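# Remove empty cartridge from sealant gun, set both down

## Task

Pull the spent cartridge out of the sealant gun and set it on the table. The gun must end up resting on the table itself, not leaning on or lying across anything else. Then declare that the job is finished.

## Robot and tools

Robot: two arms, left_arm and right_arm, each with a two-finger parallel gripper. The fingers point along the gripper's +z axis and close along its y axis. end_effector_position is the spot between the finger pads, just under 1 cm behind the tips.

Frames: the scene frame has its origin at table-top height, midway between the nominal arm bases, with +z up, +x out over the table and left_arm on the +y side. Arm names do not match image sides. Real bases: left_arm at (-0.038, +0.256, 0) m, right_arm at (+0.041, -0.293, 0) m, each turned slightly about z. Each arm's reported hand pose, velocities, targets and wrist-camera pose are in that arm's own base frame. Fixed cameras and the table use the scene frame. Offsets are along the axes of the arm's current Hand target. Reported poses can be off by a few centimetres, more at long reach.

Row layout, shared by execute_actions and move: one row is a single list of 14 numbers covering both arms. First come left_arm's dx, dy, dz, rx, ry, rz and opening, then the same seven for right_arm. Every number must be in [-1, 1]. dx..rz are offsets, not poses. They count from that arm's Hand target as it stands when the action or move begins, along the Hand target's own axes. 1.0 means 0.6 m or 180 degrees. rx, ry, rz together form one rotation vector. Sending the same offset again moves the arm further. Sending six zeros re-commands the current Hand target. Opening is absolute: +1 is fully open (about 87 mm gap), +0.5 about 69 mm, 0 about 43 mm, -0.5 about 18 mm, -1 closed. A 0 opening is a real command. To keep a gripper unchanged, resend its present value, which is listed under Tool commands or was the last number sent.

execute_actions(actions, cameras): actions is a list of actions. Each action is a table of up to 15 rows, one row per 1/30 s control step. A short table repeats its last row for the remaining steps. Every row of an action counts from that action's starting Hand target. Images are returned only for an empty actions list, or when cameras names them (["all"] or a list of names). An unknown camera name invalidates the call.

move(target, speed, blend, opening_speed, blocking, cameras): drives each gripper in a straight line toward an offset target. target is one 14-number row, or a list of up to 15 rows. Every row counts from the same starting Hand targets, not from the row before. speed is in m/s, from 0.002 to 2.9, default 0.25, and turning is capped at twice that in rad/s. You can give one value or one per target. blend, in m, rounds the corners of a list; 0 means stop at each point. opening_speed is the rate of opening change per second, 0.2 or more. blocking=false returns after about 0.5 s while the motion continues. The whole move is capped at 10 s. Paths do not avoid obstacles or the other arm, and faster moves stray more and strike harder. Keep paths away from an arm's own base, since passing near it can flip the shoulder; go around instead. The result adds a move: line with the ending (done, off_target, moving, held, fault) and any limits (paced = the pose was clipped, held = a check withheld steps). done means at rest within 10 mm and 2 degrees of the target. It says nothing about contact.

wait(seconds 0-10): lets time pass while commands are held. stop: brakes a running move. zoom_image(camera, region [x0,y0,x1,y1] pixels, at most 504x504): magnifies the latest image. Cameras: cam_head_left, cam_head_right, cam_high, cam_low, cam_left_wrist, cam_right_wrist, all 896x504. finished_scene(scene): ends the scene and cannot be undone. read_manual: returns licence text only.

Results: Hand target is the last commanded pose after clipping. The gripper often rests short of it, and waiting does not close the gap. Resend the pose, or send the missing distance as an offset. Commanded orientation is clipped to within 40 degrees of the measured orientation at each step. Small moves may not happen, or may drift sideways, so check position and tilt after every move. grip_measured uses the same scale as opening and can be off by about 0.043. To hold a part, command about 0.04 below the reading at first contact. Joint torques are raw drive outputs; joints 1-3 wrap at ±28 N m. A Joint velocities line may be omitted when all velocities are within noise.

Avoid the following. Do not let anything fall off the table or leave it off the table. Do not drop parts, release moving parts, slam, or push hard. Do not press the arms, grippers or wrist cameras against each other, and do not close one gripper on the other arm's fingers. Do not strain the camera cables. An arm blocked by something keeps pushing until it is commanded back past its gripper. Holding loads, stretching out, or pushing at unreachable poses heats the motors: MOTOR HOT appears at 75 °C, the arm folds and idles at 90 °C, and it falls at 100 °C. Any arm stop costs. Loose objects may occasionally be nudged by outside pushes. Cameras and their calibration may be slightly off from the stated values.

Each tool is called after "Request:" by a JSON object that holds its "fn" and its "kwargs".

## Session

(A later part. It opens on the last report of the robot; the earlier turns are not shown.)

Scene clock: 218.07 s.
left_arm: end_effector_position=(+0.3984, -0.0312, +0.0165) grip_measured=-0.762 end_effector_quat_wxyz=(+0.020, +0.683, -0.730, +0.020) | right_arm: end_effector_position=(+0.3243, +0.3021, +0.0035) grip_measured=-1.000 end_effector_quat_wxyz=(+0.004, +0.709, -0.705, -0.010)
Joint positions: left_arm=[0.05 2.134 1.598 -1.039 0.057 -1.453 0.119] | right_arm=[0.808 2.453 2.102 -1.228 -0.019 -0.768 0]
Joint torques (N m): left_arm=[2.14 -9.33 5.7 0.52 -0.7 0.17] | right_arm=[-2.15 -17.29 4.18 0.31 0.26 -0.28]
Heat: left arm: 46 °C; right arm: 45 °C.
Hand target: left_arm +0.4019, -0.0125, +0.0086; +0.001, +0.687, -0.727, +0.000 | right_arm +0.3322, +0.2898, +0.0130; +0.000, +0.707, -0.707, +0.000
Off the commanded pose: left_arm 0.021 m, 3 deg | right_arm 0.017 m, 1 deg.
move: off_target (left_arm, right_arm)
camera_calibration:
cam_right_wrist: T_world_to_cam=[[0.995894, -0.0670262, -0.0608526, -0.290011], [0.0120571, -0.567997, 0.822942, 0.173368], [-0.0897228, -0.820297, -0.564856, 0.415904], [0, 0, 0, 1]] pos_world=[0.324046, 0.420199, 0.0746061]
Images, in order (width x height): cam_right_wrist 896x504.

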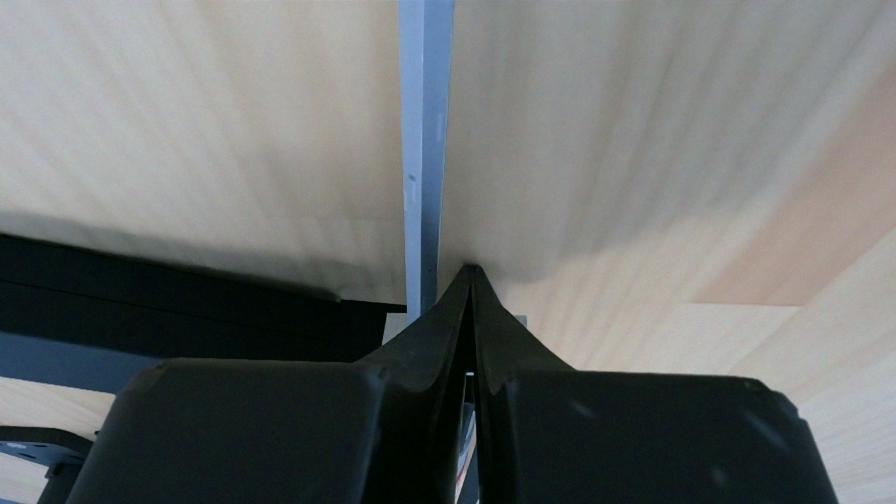

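Request:
{"fn": "move", "kwargs": {"target": [[0,0,0,0,0,0,-1,-0.01,0,-0.02,0,0,0,-1],[-0.04,0,0,0,0,0,-1,0.045,0,-0.02,0,0,0,-1]], "speed": 0.08, "cameras": ["cam_right_wrist","cam_high"]}}

Request:
{"fn": "zoom_image", "kwargs": {"camera": "cam_high", "region": [360, 150, 580, 420]}}

Scene clock: 227.07 s.
left_arm: end_effector_position=(+0.3974, -0.0273, +0.0166) grip_measured=-0.762 end_effector_quat_wxyz=(+0.042, +0.678, -0.732, +0.044) | right_arm: end_effector_position=(+0.3268, +0.3047, +0.0104) grip_measured=-1.000 end_effector_quat_wxyz=(-0.033, +0.716, -0.696, -0.040)
Joint positions: left_arm=[0.087 2.143 1.598 -1.039 0.121 -1.406 0.119] | right_arm=[0.786 2.368 1.99 -1.127 -0.081 -0.81 0]
Joint velocities: left_arm=[0.002 0.012 -0.046 -0.007 -0.022 -0.007 0.002] | right_arm=[within noise]
Joint torques (N m): left_arm=[4.07 -9.44 7.2 0.39 -1.35 0.27] | right_arm=[-3.48 -17.63 3.97 -0.32 0.79 -0.29]
Heat: left arm: 46 °C; right arm: 52 °C.
Hand target: left_arm +0.4032, +0.0115, +0.0086; +0.000, +0.687, -0.727, +0.000 | right_arm +0.3323, +0.2628, +0.0251; +0.000, +0.707, -0.707, +0.000
Off the commanded pose: left_arm 0.040 m, 7 deg | right_arm 0.045 m, 6 deg.
move: off_target (left_arm, right_arm)
camera_calibration:
cam_right_wrist: T_world_to_cam=[[0.997616, -0.039378, -0.056675, -0.300904], [0.0179835, -0.644525, 0.764372, 0.191174], [-0.0666278, -0.763569, -0.64228, 0.398167], [0, 0, 0, 1]] pos_world=[0.323278, 0.415395, 0.0925529]
Images, in order (width x height): cam_high 896x504, cam_right_wrist 896x504.

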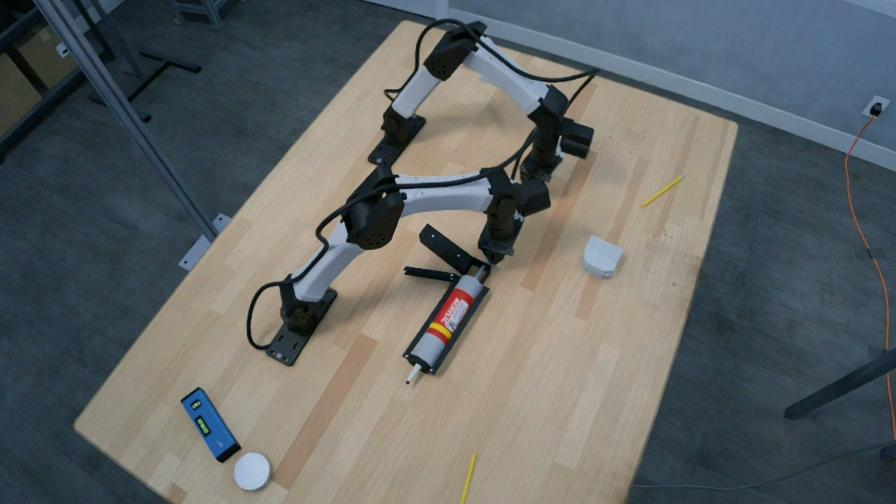

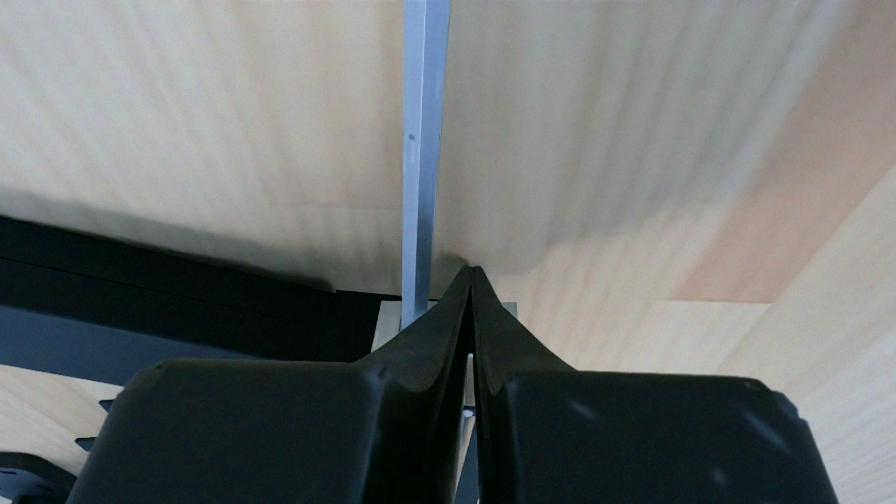

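Scaled by 1.867 from the camera's 896x504 image, which has a finer 1280x720 frame.

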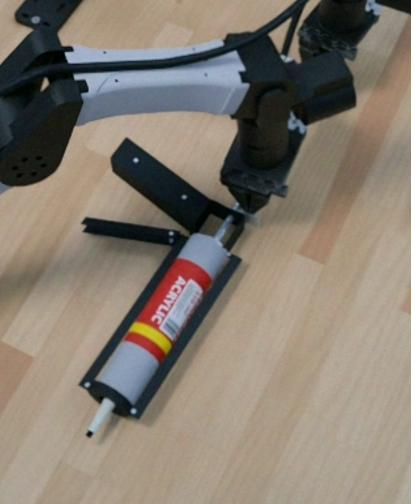

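Request:
{"fn": "move", "kwargs": {"target": [-0.1,0,0,0,0,0,-1,0.08,0.01,-0.01,0,0,0,-1], "speed": 0.08, "cameras": ["cam_right_wrist","cam_high","cam_left_wrist"]}}

Request:
{"fn": "zoom_image", "kwargs": {"camera": "cam_high", "region": [360, 150, 580, 420]}}

Scene clock: 241.80 s.
left_arm: end_effector_position=(+0.4001, +0.0534, +0.0168) grip_measured=-0.769 end_effector_quat_wxyz=(+0.029, +0.688, -0.725, +0.026) | right_arm: end_effector_position=(+0.3378, +0.2272, +0.0307) grip_measured=-1.000 end_effector_quat_wxyz=(-0.026, +0.703, -0.710, -0.003)
Joint positions: left_arm=[0.263 2.201 1.703 -1.098 0.074 -1.255 0.116] | right_arm=[0.667 2.182 1.75 -1.087 -0.011 -0.894 0]
Joint torques (N m): left_arm=[0.84 -9.42 6.9 0.63 -0.86 0.17] | right_arm=[-0.53 -13.65 3.6 0.07 0.17 -0.21]
Heat: left arm: 44 °C; right arm: 60 °C.
Hand target: left_arm +0.4067, +0.0714, +0.0086; +0.001, +0.687, -0.727, +0.000 | right_arm +0.3262, +0.2148, +0.0310; +0.000, +0.707, -0.707, +0.000
Off the commanded pose: left_arm 0.021 m, 4 deg | right_arm 0.017 m, 3 deg.
move: off_target (left_arm, right_arm)
camera_calibration:
cam_left_wrist: T_world_to_cam=[[0.999876, -0.0100719, 0.0120774, -0.40511], [-0.0156871, -0.692757, 0.721001, 0.0679302], [0.00110485, -0.721101, -0.692829, 0.19455], [0, 0, 0, 1]] pos_world=[0.405911, 0.183269, 0.0907049]
cam_right_wrist: T_world_to_cam=[[0.996673, -0.0808015, -0.0106929, -0.30542], [-0.0396306, -0.595062, 0.802702, 0.132555], [-0.0712224, -0.799607, -0.596285, 0.361148], [0, 0, 0, 1]] pos_world=[0.335379, 0.342976, 0.105679]
Images, in order (width x height): cam_high 896x504, cam_left_wrist 896x504, cam_right_wrist 896x504.

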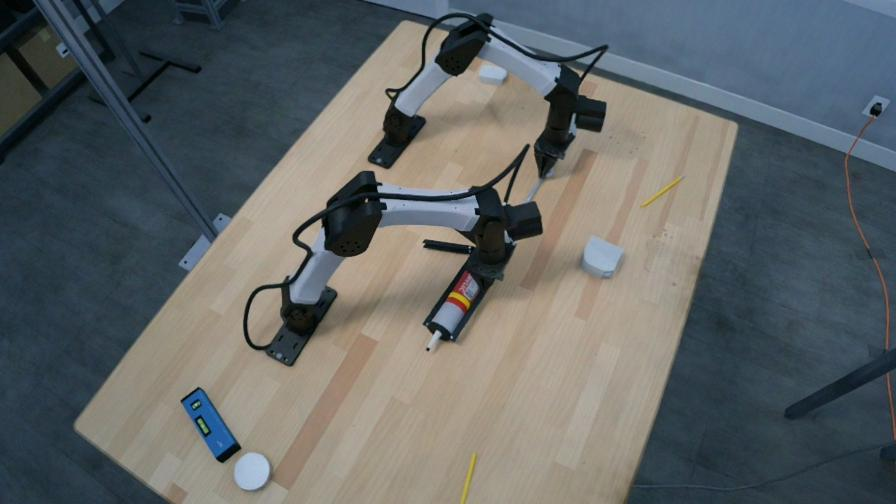

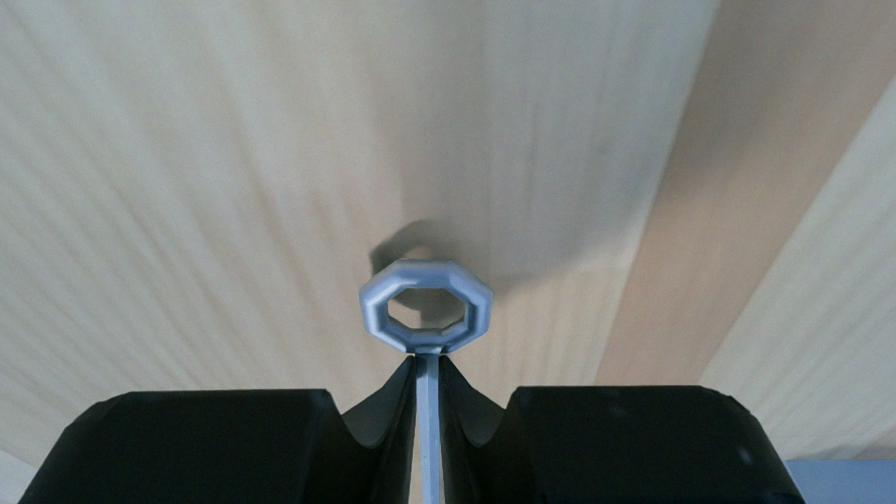

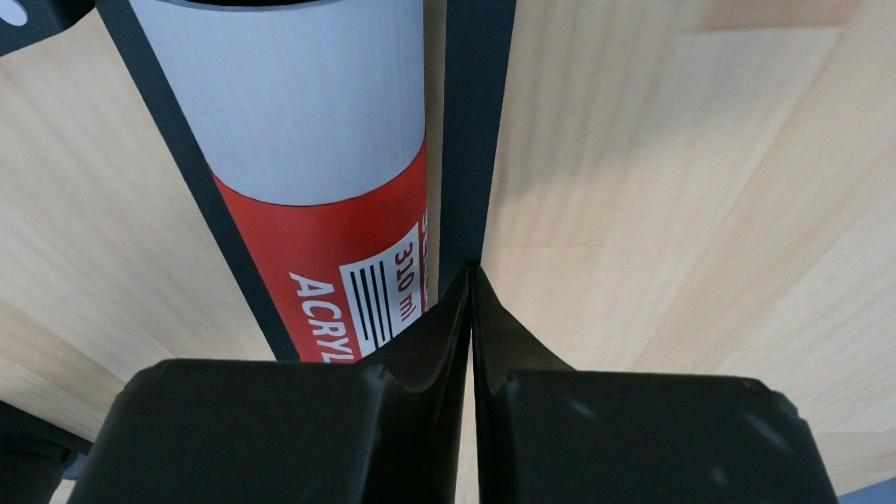

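Scaled by 1.867 from the camera's 896x504 image, which has a finer 1280x720 frame.

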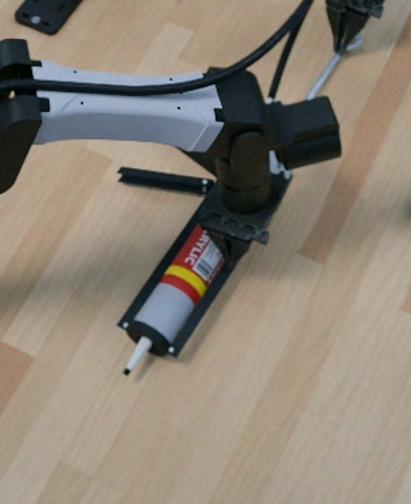

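Request:
{"fn": "move", "kwargs": {"target": [[-0.02,0,0,0,0,0,-1,0,0,-0.2,0,0,0,-1],[-0.02,0,0,0,0,0,-1,-0.2,0.03,-0.2,0,0,0,-1]], "speed": 0.2, "cameras": ["cam_right_wrist"]}}

Request:
{"fn": "zoom_image", "kwargs": {"camera": "cam_right_wrist", "region": [300, 80, 600, 280]}}

Scene clock: 252.30 s.
left_arm: end_effector_position=(+0.4005, +0.0689, +0.0124) grip_measured=-0.770 end_effector_quat_wxyz=(+0.021, +0.687, -0.727, +0.014) | right_arm: end_effector_position=(+0.3049, +0.3335, +0.1555) grip_measured=-1.000 end_effector_quat_wxyz=(-0.093, +0.715, -0.693, -0.007)
Joint positions: left_arm=[0.286 2.221 1.724 -1.098 0.044 -1.228 0.115] | right_arm=[0.891 2.361 2.559 -1.583 0.003 -0.71 0]
Joint torques (N m): left_arm=[1.14 -9.94 7.28 0.53 -0.55 0.17] | right_arm=[-0.55 -10.77 7.76 0.68 0.17 0.06]
Heat: left arm: 45 °C; right arm: 57 °C.
Hand target: left_arm +0.4073, +0.0834, +0.0086; +0.001, +0.687, -0.727, +0.000 | right_arm +0.3082, +0.3348, +0.1511; +0.000, +0.707, -0.707, +0.000
Off the commanded pose: left_arm 0.016 m, 3 deg | right_arm 0.006 m, 11 deg.
joint sent to its limit (right arm) — joint 4 (wrist pitch), lower limit. The joint targets are off in orientation, not in position.
move: off_target (left_arm, right_arm)
camera_calibration:
cam_right_wrist: T_world_to_cam=[[0.996405, -0.0440135, 0.0723909, -0.287804], [-0.0831044, -0.673886, 0.734146, 0.144562], [0.0164709, -0.737523, -0.675121, 0.483005], [0, 0, 0, 1]] pos_world=[0.290828, 0.440978, 0.240791]
Images, in order (width x height): cam_right_wrist 896x504.

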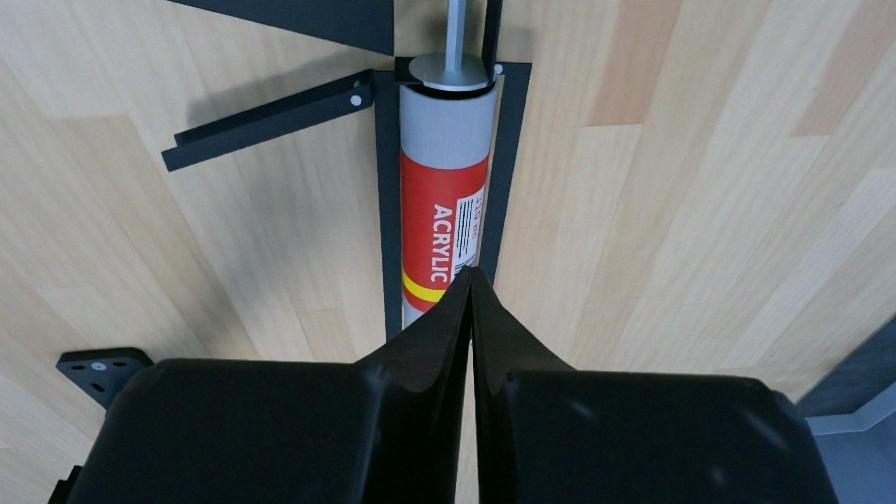

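Scaled by 1.680 from the camera's 896x504 image, which has a finer 1280x720 frame.

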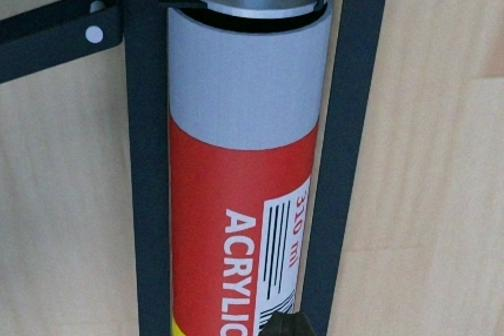

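Request:
{"fn": "move", "kwargs": {"target": [0,0,0,0,0,0,-1,-0.088,-0.006,0.067,0,0,0.533,0.1], "speed": 0.25, "cameras": ["cam_right_wrist","cam_high"]}}

Request:
{"fn": "zoom_image", "kwargs": {"camera": "cam_high", "region": [380, 150, 600, 380]}}

Scene clock: 276.37 s.
left_arm: end_effector_position=(+0.4005, +0.0689, +0.0124) grip_measured=-0.770 end_effector_quat_wxyz=(+0.021, +0.687, -0.727, +0.014) | right_arm: end_effector_position=(+0.3097, +0.3871, +0.1202) grip_measured=+0.100 end_effector_quat_wxyz=(+0.067, +0.052, +0.993, +0.080)
Joint positions: left_arm=[0.286 2.221 1.724 -1.098 0.044 -1.228 0.115] | right_arm=[0.829 2.566 2.787 -1.584 0.001 0.933 0.55]
Joint torques (N m): left_arm=[1.13 -9.92 7.28 0.53 -0.55 0.17] | right_arm=[-0.98 -11.79 6.56 0.7 0.07 0.06]
Heat: left arm: 44 °C; right arm: 51 °C.
Hand target: left_arm +0.4073, +0.0834, +0.0086; +0.001, +0.687, -0.727, +0.000 | right_arm +0.3120, +0.3875, +0.1108; +0.000, +0.052, +0.999, +0.000
Off the commanded pose: left_arm 0.016 m, 3 deg | right_arm 0.010 m, 12 deg.
joint sent to its limit (right arm) — joint 4 (wrist pitch), lower limit. The joint targets are off in orientation, not in position.
move: off_target (left_arm, right_arm)
camera_calibration:
cam_right_wrist: T_world_to_cam=[[-0.158018, -0.96405, -0.213629, 0.460345], [-0.669712, -0.0543465, 0.740629, 0.147993], [-0.725614, 0.260103, -0.637049, 0.33768], [0, 0, 0, 1]] pos_world=[0.416881, 0.364007, 0.203853]
Images, in order (width x height): cam_high 896x504, cam_right_wrist 896x504.

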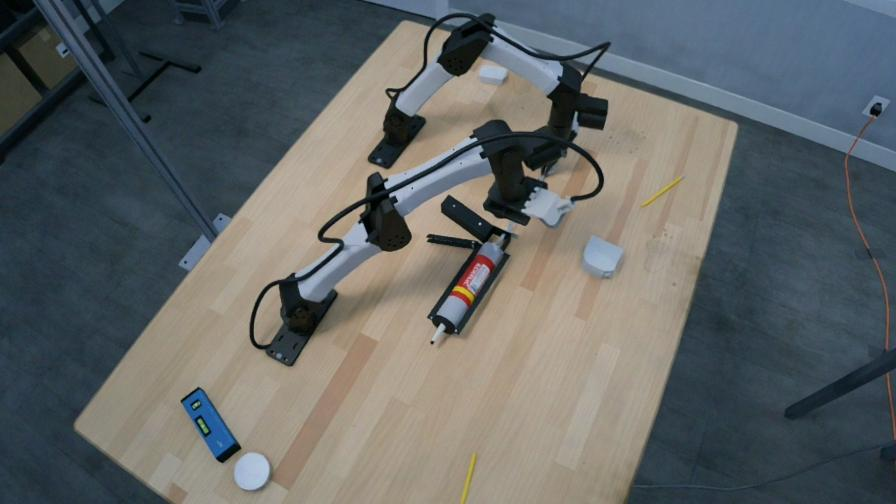

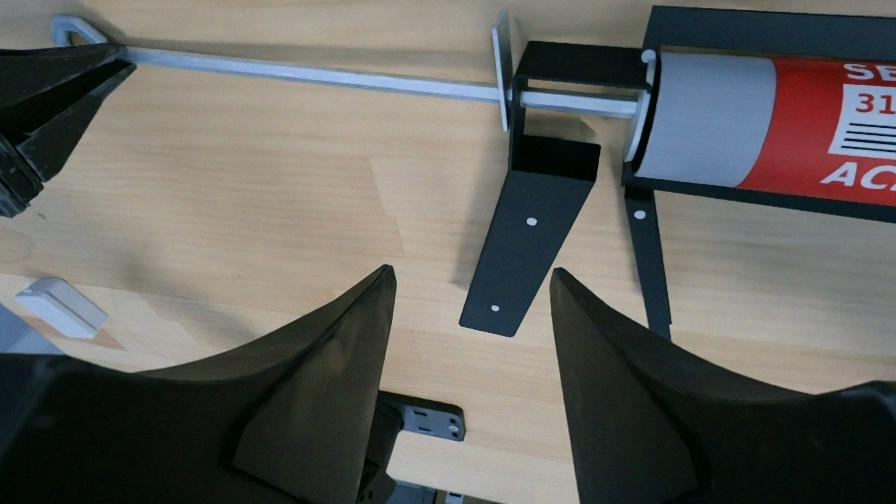

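Scaled by 2.191 from the camera's 896x504 image, which has a finer 1280x720 frame.

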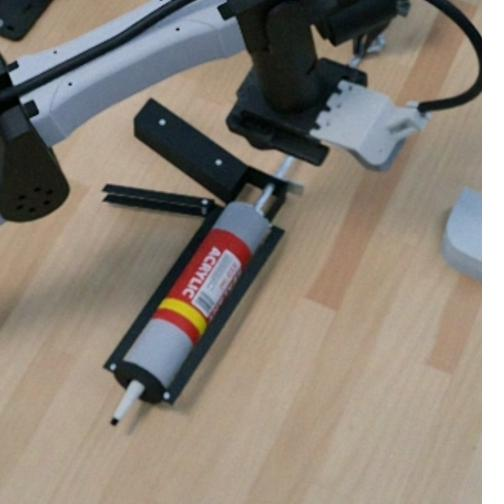

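Request:
{"fn": "move", "kwargs": {"target": [0,0,0,0,0,0,-1,-0.019,0.0095,0.072,0,0,0,0.1], "speed": 0.15, "cameras": ["cam_right_wrist"]}}

Scene clock: 289.47 s.
left_arm: end_effector_position=(+0.4005, +0.0689, +0.0124) grip_measured=-0.770 end_effector_quat_wxyz=(+0.021, +0.687, -0.727, +0.014) | right_arm: end_effector_position=(+0.3176, +0.3885, +0.0728) grip_measured=+0.100 end_effector_quat_wxyz=(+0.044, +0.057, +0.996, +0.052)
Joint positions: left_arm=[0.286 2.221 1.724 -1.098 0.044 -1.228 0.115] | right_arm=[0.819 2.694 2.842 -1.583 0.001 0.934 0.55]
Joint torques (N m): left_arm=[1.16 -9.91 7.27 0.53 -0.55 0.17] | right_arm=[-0.99 -12.7 7.91 0.72 0.11 -0.08]
Heat: left arm: 44 °C; right arm: 53 °C.
Hand target: left_arm +0.4073, +0.0834, +0.0086; +0.001, +0.687, -0.727, +0.000 | right_arm +0.3239, +0.3920, +0.0676; +0.000, +0.052, +0.999, +0.000
Off the commanded pose: left_arm 0.016 m, 3 deg | right_arm 0.009 m, 8 deg.
elbow stopped short (right arm): the move would have taken joint 3 (elbow) straighter than the controller allows.
move: off_target (left_arm, right_arm)
camera_calibration:
cam_right_wrist: T_world_to_cam=[[-0.177349, -0.971943, -0.154515, 0.457757], [-0.632624, -0.00768032, 0.774421, 0.156133], [-0.75388, 0.235093, -0.613512, 0.329887], [0, 0, 0, 1]] pos_world=[0.428651, 0.368559, 0.152208]
Images, in order (width x height): cam_right_wrist 896x504.

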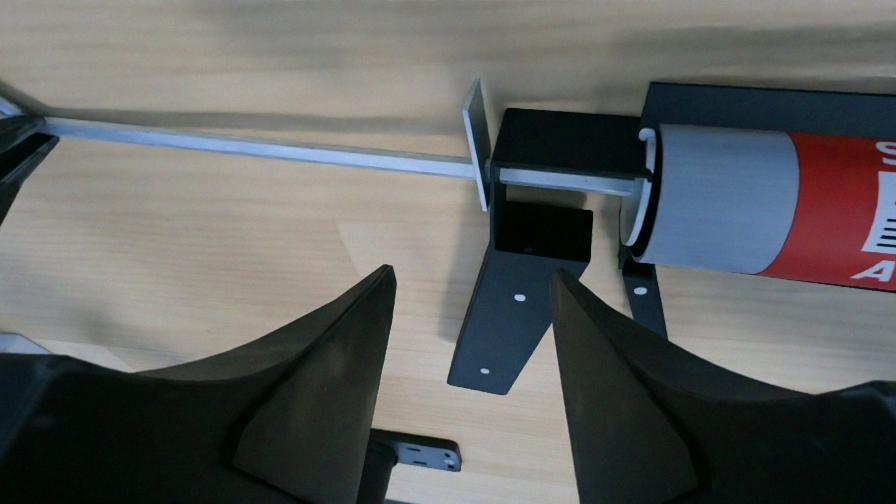

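Request:
{"fn": "move", "kwargs": {"target": [0,0,0,0,0,0,-1,-0.007,0.0065,0.056,0,0,0,0.1], "speed": 0.06, "cameras": ["cam_right_wrist"]}}

Request:
{"fn": "zoom_image", "kwargs": {"camera": "cam_right_wrist", "region": [330, 150, 670, 400]}}

Scene clock: 309.87 s.
left_arm: end_effector_position=(+0.4005, +0.0689, +0.0124) grip_measured=-0.770 end_effector_quat_wxyz=(+0.021, +0.687, -0.727, +0.014) | right_arm: end_effector_position=(+0.3219, +0.3931, +0.0411) grip_measured=+0.100 end_effector_quat_wxyz=(+0.036, +0.058, +0.997, +0.042)
Joint positions: left_arm=[0.286 2.221 1.724 -1.098 0.044 -1.228 0.115] | right_arm=[0.819 2.76 2.842 -1.543 0.001 0.934 0.55]
Joint torques (N m): left_arm=[1.14 -9.94 7.28 0.53 -0.56 0.17] | right_arm=[-1.06 -12.85 7.99 0.68 0.12 -0.13]
Heat: left arm: 44 °C; right arm: 56 °C.
Hand target: left_arm +0.4073, +0.0834, +0.0086; +0.001, +0.687, -0.727, +0.000 | right_arm +0.3285, +0.3954, +0.0340; +0.000, +0.052, +0.999, +0.000
Off the commanded pose: left_arm 0.016 m, 3 deg | right_arm 0.010 m, 6 deg.
elbow stopped short (right arm): the move would have taken joint 3 (elbow) straighter than the controller allows.
move: off_target (left_arm, right_arm)
camera_calibration:
cam_right_wrist: T_world_to_cam=[[-0.17989, -0.974717, -0.132542, 0.458987], [-0.61865, 0.00734514, 0.785632, 0.172591], [-0.764795, 0.223324, -0.60433, 0.320276], [0, 0, 0, 1]] pos_world=[0.434286, 0.374589, 0.118794]
Images, in order (width x height): cam_right_wrist 896x504.

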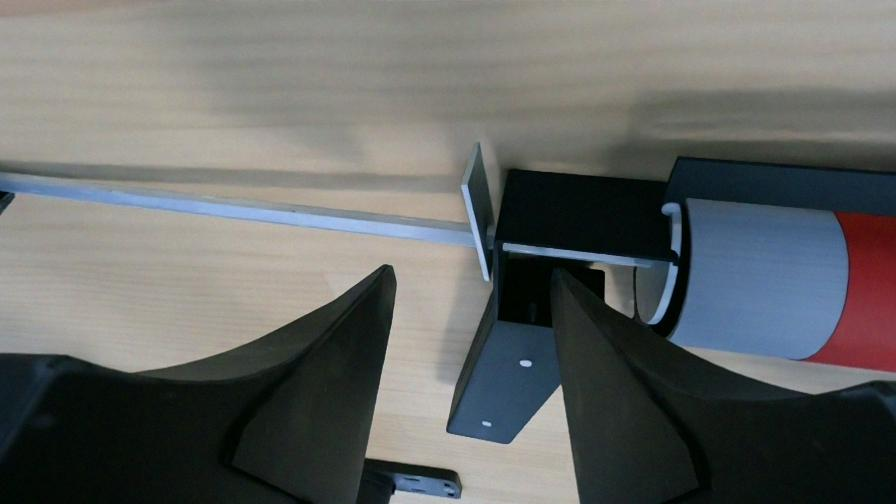

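Scaled by 1.482 from the camera's 896x504 image, which has a finer 1280x720 frame.

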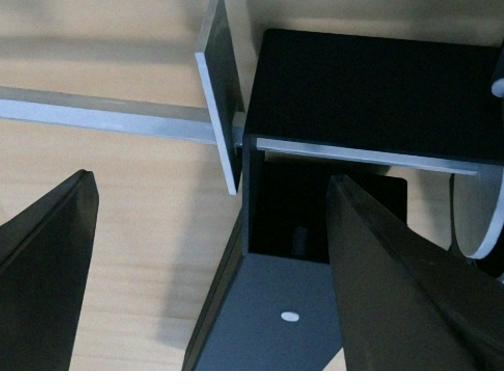

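Request:
{"fn": "move", "kwargs": {"target": [[0,0,0,0,0,0,-1,-0.007,0,0.01,0,0,0,0.1],[0,0,0,0,0,0,-1,-0.007,0,0.01,0,0,0,-0.95]], "speed": 0.06, "opening_speed": 0.6, "cameras": ["cam_right_wrist"]}}

Request:
{"fn": "zoom_image", "kwargs": {"camera": "cam_right_wrist", "region": [330, 150, 670, 400]}}

Scene clock: 325.27 s.
left_arm: end_effector_position=(+0.4004, +0.0730, +0.0124) grip_measured=-0.770 end_effector_quat_wxyz=(+0.016, +0.688, -0.725, +0.008) | right_arm: end_effector_position=(+0.3256, +0.3920, +0.0363) grip_measured=-0.949 end_effector_quat_wxyz=(+0.035, +0.061, +0.997, +0.042)
Joint positions: left_arm=[0.29 2.221 1.727 -1.098 0.03 -1.228 0.115] | right_arm=[0.812 2.77 2.842 -1.534 0.001 0.933 0.025]
Joint torques (N m): left_arm=[0.76 -9.88 7.09 0.54 -0.41 0.17] | right_arm=[-0.99 -12.68 8.03 0.73 0.13 -0.19]
Heat: left arm: 45 °C; right arm: 54 °C.
Hand target: left_arm +0.4073, +0.0834, +0.0086; +0.001, +0.687, -0.727, +0.000 | right_arm +0.3326, +0.3951, +0.0280; +0.000, +0.052, +0.999, +0.000
Off the commanded pose: left_arm 0.013 m, 2 deg | right_arm 0.011 m, 6 deg.
elbow stopped short (right arm): the move would have taken joint 3 (elbow) straighter than the controller allows.
move: off_target (left_arm, right_arm); target 2's new opening was sent with right_arm's hand 0.011 m and 7 deg from that target
camera_calibration:
cam_right_wrist: T_world_to_cam=[[-0.185958, -0.973644, -0.132046, 0.459471], [-0.617983, 0.011417, 0.786109, 0.176751], [-0.763883, 0.227785, -0.603819, 0.318423], [0, 0, 0, 1]] pos_world=[0.437909, 0.372811, 0.113995]
Images, in order (width x height): cam_right_wrist 896x504.

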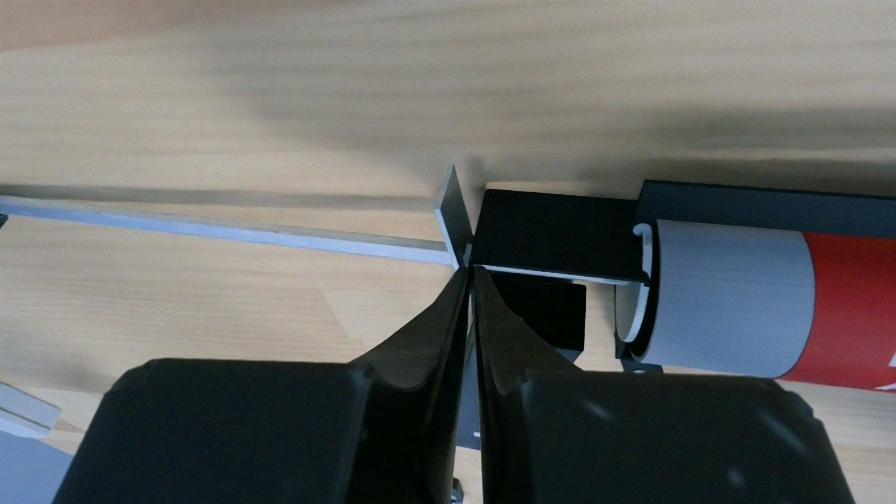

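Scaled by 1.482 from the camera's 896x504 image, which has a finer 1280x720 frame.

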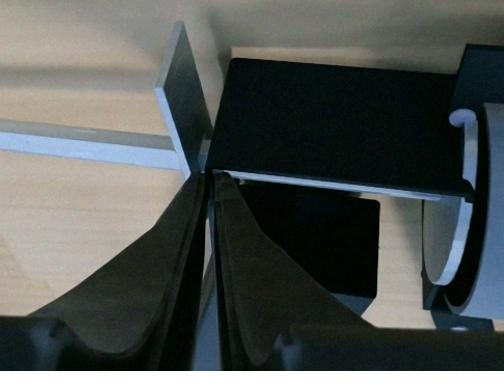

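Request:
{"fn": "move", "kwargs": {"target": [0.15,0,0,0,0,0,-1,0,-0.15,0,0,0,0,-1], "speed": 0.08, "cameras": ["cam_right_wrist"]}}

Request:
{"fn": "zoom_image", "kwargs": {"camera": "cam_right_wrist", "region": [330, 150, 670, 400]}}

Scene clock: 362.47 s.
left_arm: end_effector_position=(+0.4056, +0.0002, +0.0117) grip_measured=-0.770 end_effector_quat_wxyz=(-0.003, +0.684, -0.729, +0.000) | right_arm: end_effector_position=(+0.3209, +0.3196, +0.0355) grip_measured=-1.000 end_effector_quat_wxyz=(-0.005, +0.058, +0.998, +0.023)
Joint positions: left_arm=[0.1 2.162 1.636 -1.039 -0.004 -1.407 0.115] | right_arm=[0.701 2.441 2.203 -1.309 -0.04 0.817 0]
Joint torques (N m): left_arm=[-1.09 -11.73 3.28 0.53 -0.06 -0.08] | right_arm=[-1.21 -14.39 3.3 0.42 0.54 -0.34]
Heat: left arm: 46 °C; right arm: 53 °C.
Hand target: left_arm +0.4022, -0.0064, +0.0086; +0.001, +0.687, -0.727, +0.000 | right_arm +0.3232, +0.3055, +0.0280; +0.000, +0.052, +0.999, +0.000
Off the commanded pose: left_arm 0.008 m, 1 deg | right_arm 0.016 m, 3 deg.
move: off_target (right_arm)
camera_calibration:
cam_right_wrist: T_world_to_cam=[[-0.187214, -0.978692, -0.0843333, 0.388356], [-0.550934, 0.0335337, 0.833874, 0.145062], [-0.813279, 0.202575, -0.545473, 0.35272], [0, 0, 0, 1]] pos_world=[0.439485, 0.303764, 0.104187]
Images, in order (width x height): cam_right_wrist 896x504.

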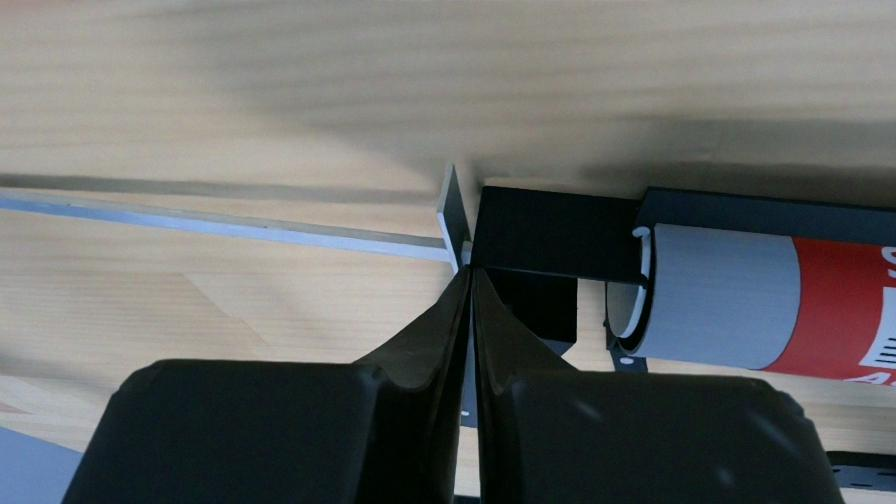

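Scaled by 1.482 from the camera's 896x504 image, which has a finer 1280x720 frame.

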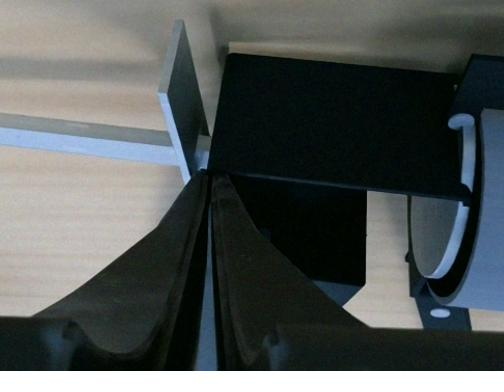

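Request:
{"fn": "move", "kwargs": {"target": [[0.15,0,0,0,0,0,-1,0,0,0,0,0,0,-0.9],[0,0,0,0,0,0,-1,0,0,0,0,0,0,-0.9]], "speed": 0.2}}

Scene clock: 374.03 s.
left_arm: end_effector_position=(+0.4017, -0.0127, +0.0124) grip_measured=-0.770 end_effector_quat_wxyz=(+0.005, +0.689, -0.725, +0.010) | right_arm: end_effector_position=(+0.3208, +0.3040, +0.0313) grip_measured=-0.900 end_effector_quat_wxyz=(-0.007, +0.047, +0.999, -0.002)
Joint positions: left_arm=[0.081 2.142 1.602 -1.026 0.021 -1.44 0.115] | right_arm=[0.689 2.44 2.184 -1.329 -0.007 0.784 0.05]
Joint torques (N m): left_arm=[0.76 -9.78 5.89 0.4 -0.32 0.18] | right_arm=[-0.34 -14.48 4.42 0.59 0.24 0.02]
Heat: left arm: 50 °C; right arm: 57 °C.
Hand target: left_arm +0.4022, -0.0064, +0.0086; +0.001, +0.687, -0.727, +0.000 | right_arm +0.3232, +0.3056, +0.0280; +0.000, +0.052, +0.999, +0.000
Off the commanded pose: left_arm 0.007 m, 1 deg | right_arm 0.004 m, 1 deg.
move: done

Request:
{"fn": "move", "kwargs": {"target": [[0,0,0,0,0,0,-1,0,0,-0.083,0,0,0,-0.9],[0,0,0,0,0,0,-1,-0.0345,0.0865,-0.083,0,0,0,-1]], "speed": 0.2, "cameras": ["cam_right_wrist"]}}

Scene clock: 381.07 s.
left_arm: end_effector_position=(+0.4017, -0.0127, +0.0124) grip_measured=-0.770 end_effector_quat_wxyz=(+0.005, +0.689, -0.725, +0.010) | right_arm: end_effector_position=(+0.3492, +0.3538, +0.0847) grip_measured=-1.000 end_effector_quat_wxyz=(+0.052, +0.053, +0.996, +0.056)
Joint positions: left_arm=[0.081 2.142 1.602 -1.026 0.021 -1.439 0.115] | right_arm=[0.727 2.653 2.812 -1.576 -0.007 0.835 0]
Joint torques (N m): left_arm=[0.76 -9.76 5.89 0.39 -0.32 0.19] | right_arm=[-0.34 -12.34 7.82 0.53 0.18 0.05]
Heat: left arm: 49 °C; right arm: 57 °C.
Hand target: left_arm +0.4022, -0.0064, +0.0086; +0.001, +0.687, -0.727, +0.000 | right_arm +0.3492, +0.3550, +0.0779; +0.000, +0.052, +0.999, +0.000
Off the commanded pose: left_arm 0.007 m, 1 deg | right_arm 0.007 m, 9 deg.
joint sent to its limit (right arm) — joint 4 (wrist pitch), lower limit. The joint targets are off in orientation, not in position.
move: off_target (right_arm); target 2's new opening was sent with right_arm's hand 0.007 m and 9 deg from that target
camera_calibration:
cam_right_wrist: T_world_to_cam=[[-0.167069, -0.972112, -0.164576, 0.428704], [-0.645777, -0.0182413, 0.763308, 0.175955], [-0.745024, 0.233805, -0.62472, 0.367409], [0, 0, 0, 1]] pos_world=[0.45898, 0.334056, 0.165774]
Images, in order (width x height): cam_right_wrist 896x504.

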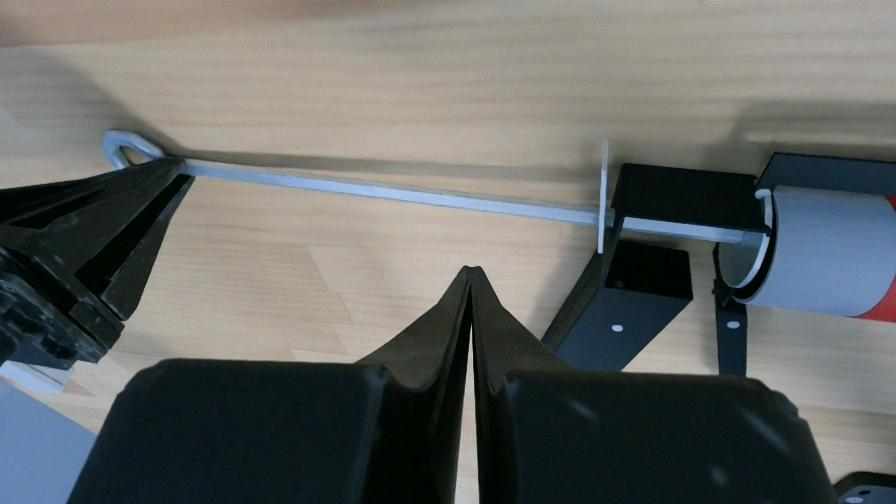

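Request:
{"fn": "move", "kwargs": {"target": [[0,0,0,0,0,0,-1,0,0,0.095,0,0,0,-1],[-0.02,0,0,0,0,0,-1,0,-0.12,0.095,0,0,0,-1]], "speed": 0.1, "cameras": ["cam_right_wrist"]}}

Request:
{"fn": "zoom_image", "kwargs": {"camera": "cam_right_wrist", "region": [380, 120, 720, 370]}}

Scene clock: 394.43 s.
left_arm: end_effector_position=(+0.4016, -0.0179, +0.0148) grip_measured=-0.770 end_effector_quat_wxyz=(+0.020, +0.682, -0.731, +0.030) | right_arm: end_effector_position=(+0.3371, +0.3132, +0.0097) grip_measured=-1.000 end_effector_quat_wxyz=(-0.009, +0.052, +0.998, +0.033)
Joint positions: left_arm=[0.089 2.142 1.602 -1.025 0.071 -1.412 0.115] | right_arm=[0.662 2.486 2.18 -1.235 -0.063 0.767 0]
Joint torques (N m): left_arm=[2.63 -9.37 6.61 0.33 -0.84 0.22] | right_arm=[-2.74 -18.29 4.12 -0.09 0.74 -0.46]
Heat: left arm: 49 °C; right arm: 58 °C.
Hand target: left_arm +0.4029, +0.0056, +0.0086; +0.000, +0.687, -0.727, +0.000 | right_arm +0.3416, +0.2835, +0.0208; +0.000, +0.052, +0.999, +0.000
Off the commanded pose: left_arm 0.024 m, 4 deg | right_arm 0.032 m, 4 deg.
elbow stopped short (right arm): the move would have taken joint 3 (elbow) straighter than the controller allows.
move: off_target (left_arm, right_arm)
camera_calibration:
cam_right_wrist: T_world_to_cam=[[-0.176896, -0.978656, -0.104597, 0.379644], [-0.545643, 0.00906597, 0.837969, 0.181598], [-0.819135, 0.205306, -0.5356, 0.35412], [0, 0, 0, 1]] pos_world=[0.456317, 0.297191, 0.0772036]
Images, in order (width x height): cam_right_wrist 896x504.

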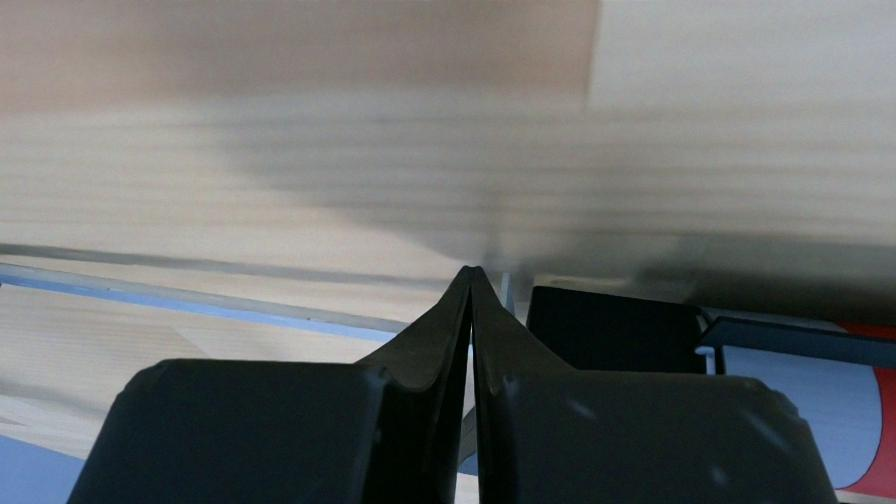

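Scaled by 1.482 from the camera's 896x504 image, which has a finer 1280x720 frame.

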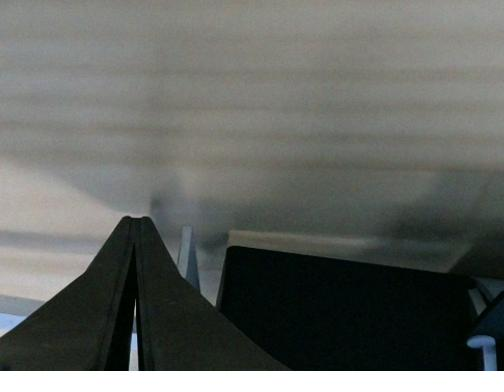

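Request:
{"fn": "move", "kwargs": {"target": [-0.04,0,-0.005,0,0,0,-1,0,-0.05,-0.015,0,0,0,-1], "speed": 0.06, "cameras": ["cam_right_wrist"]}}

Request:
{"fn": "zoom_image", "kwargs": {"camera": "cam_right_wrist", "region": [380, 120, 720, 370]}}

Scene clock: 408.10 s.
left_arm: end_effector_position=(+0.4003, -0.0152, +0.0195) grip_measured=-0.770 end_effector_quat_wxyz=(+0.046, +0.676, -0.734, +0.052) | right_arm: end_effector_position=(+0.3430, +0.3039, +0.0281) grip_measured=-1.000 end_effector_quat_wxyz=(+0.006, +0.052, +0.996, +0.075)
Joint positions: left_arm=[0.124 2.155 1.624 -1.054 0.138 -1.365 0.115] | right_arm=[0.623 2.374 2.05 -1.143 -0.109 0.733 0]
Joint torques (N m): left_arm=[4.68 -9.77 7.39 0.35 -1.52 0.28] | right_arm=[-3.37 -16.62 3.49 -0.46 1.11 -0.63]
Heat: left arm: 48 °C; right arm: 69 °C.
Hand target: left_arm +0.4042, +0.0296, +0.0116; +0.001, +0.687, -0.727, +0.000 | right_arm +0.3385, +0.2536, +0.0298; +0.000, +0.052, +0.999, +0.000
Off the commanded pose: left_arm 0.046 m, 8 deg | right_arm 0.051 m, 9 deg.
move: off_target (left_arm, right_arm)
camera_calibration:
cam_right_wrist: T_world_to_cam=[[-0.173716, -0.966444, -0.18923, 0.371155], [-0.574797, -0.0565217, 0.816342, 0.199958], [-0.799645, 0.250581, -0.54569, 0.350565], [0, 0, 0, 1]] pos_world=[0.459738, 0.282158, 0.0982994]
Images, in order (width x height): cam_right_wrist 896x504.

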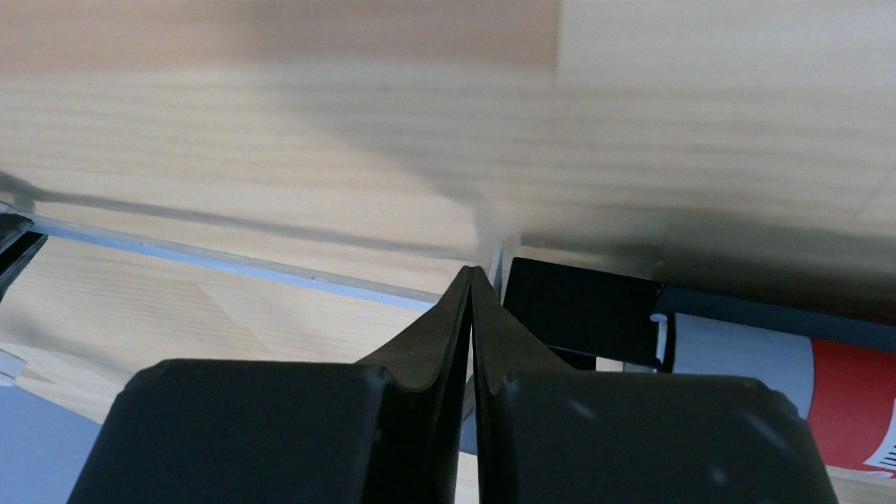

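Scaled by 1.482 from the camera's 896x504 image, which has a finer 1280x720 frame.

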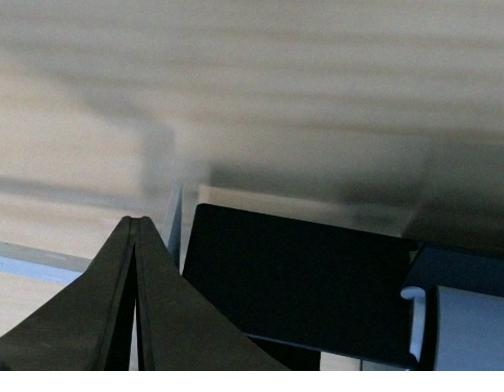

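Request:
{"fn": "move", "kwargs": {"target": [[0.04,0,0.005,0,0,0,-1,0,0.1,0,0,0,0,-1],[0.04,0,0.005,0,0,0,-1,0,0.1,-0.12,0,0,0,-1],[0.04,0,0.005,0,0,0,-1,0.1,0.05,-0.16,0,0,0,-1]], "speed": 0.2, "cameras": ["cam_right_wrist"]}}

Request:
{"fn": "zoom_image", "kwargs": {"camera": "cam_right_wrist", "region": [450, 60, 790, 310]}}

Scene clock: 446.80 s.
left_arm: end_effector_position=(+0.4008, +0.0025, +0.0132) grip_measured=-0.771 end_effector_quat_wxyz=(+0.010, +0.684, -0.730, +0.008) | right_arm: end_effector_position=(+0.2809, +0.2897, +0.1180) grip_measured=-1.000 end_effector_quat_wxyz=(-0.014, +0.046, +0.999, -0.007)
Joint positions: left_arm=[0.12 2.155 1.624 -1.046 0.025 -1.386 0.115] | right_arm=[0.721 2.277 2.245 -1.568 -0.01 0.813 0]
Joint torques (N m): left_arm=[-0.13 -10.36 5.04 0.53 -0.36 -0.02] | right_arm=[-0.32 -15.62 4.64 0.42 0.27 0.08]
Heat: left arm: 49 °C; right arm: 78 °C. Fold the right arm in close to its base, or ease its load, before you think long.
Hand target: left_arm +0.4028, +0.0055, +0.0086; +0.001, +0.687, -0.727, +0.000 | right_arm +0.2820, +0.2897, +0.1259; +0.000, +0.052, +0.999, +0.000
Off the commanded pose: left_arm 0.006 m, 2 deg | right_arm 0.008 m, 2 deg.
MOTOR HOT: joint 2 (shoulder) of the right arm reports 78 °C; the controller's stop level is 90 °C. To cool a motor, set the load down, stop pushing, or move to a pose that needs little force.
move: done
camera_calibration:
cam_right_wrist: T_world_to_cam=[[-0.163887, -0.98618, -0.0243012, 0.347109], [-0.534634, 0.0680911, 0.842336, 0.0396263], [-0.82904, 0.15104, -0.538405, 0.389658], [0, 0, 0, 1]] pos_world=[0.401115, 0.28076, 0.18485]
Images, in order (width x height): cam_right_wrist 896x504.

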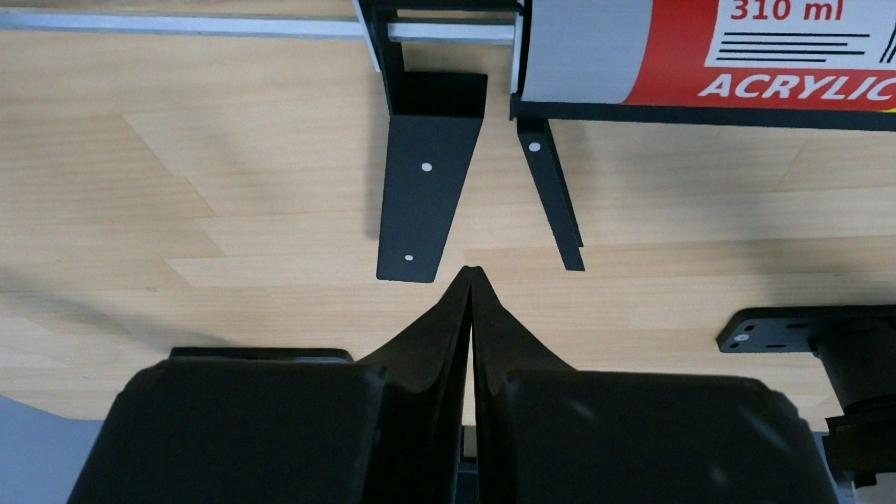

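Scaled by 1.482 from the camera's 896x504 image, which has a finer 1280x720 frame.

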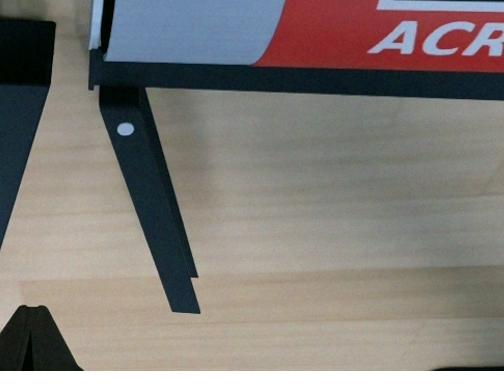

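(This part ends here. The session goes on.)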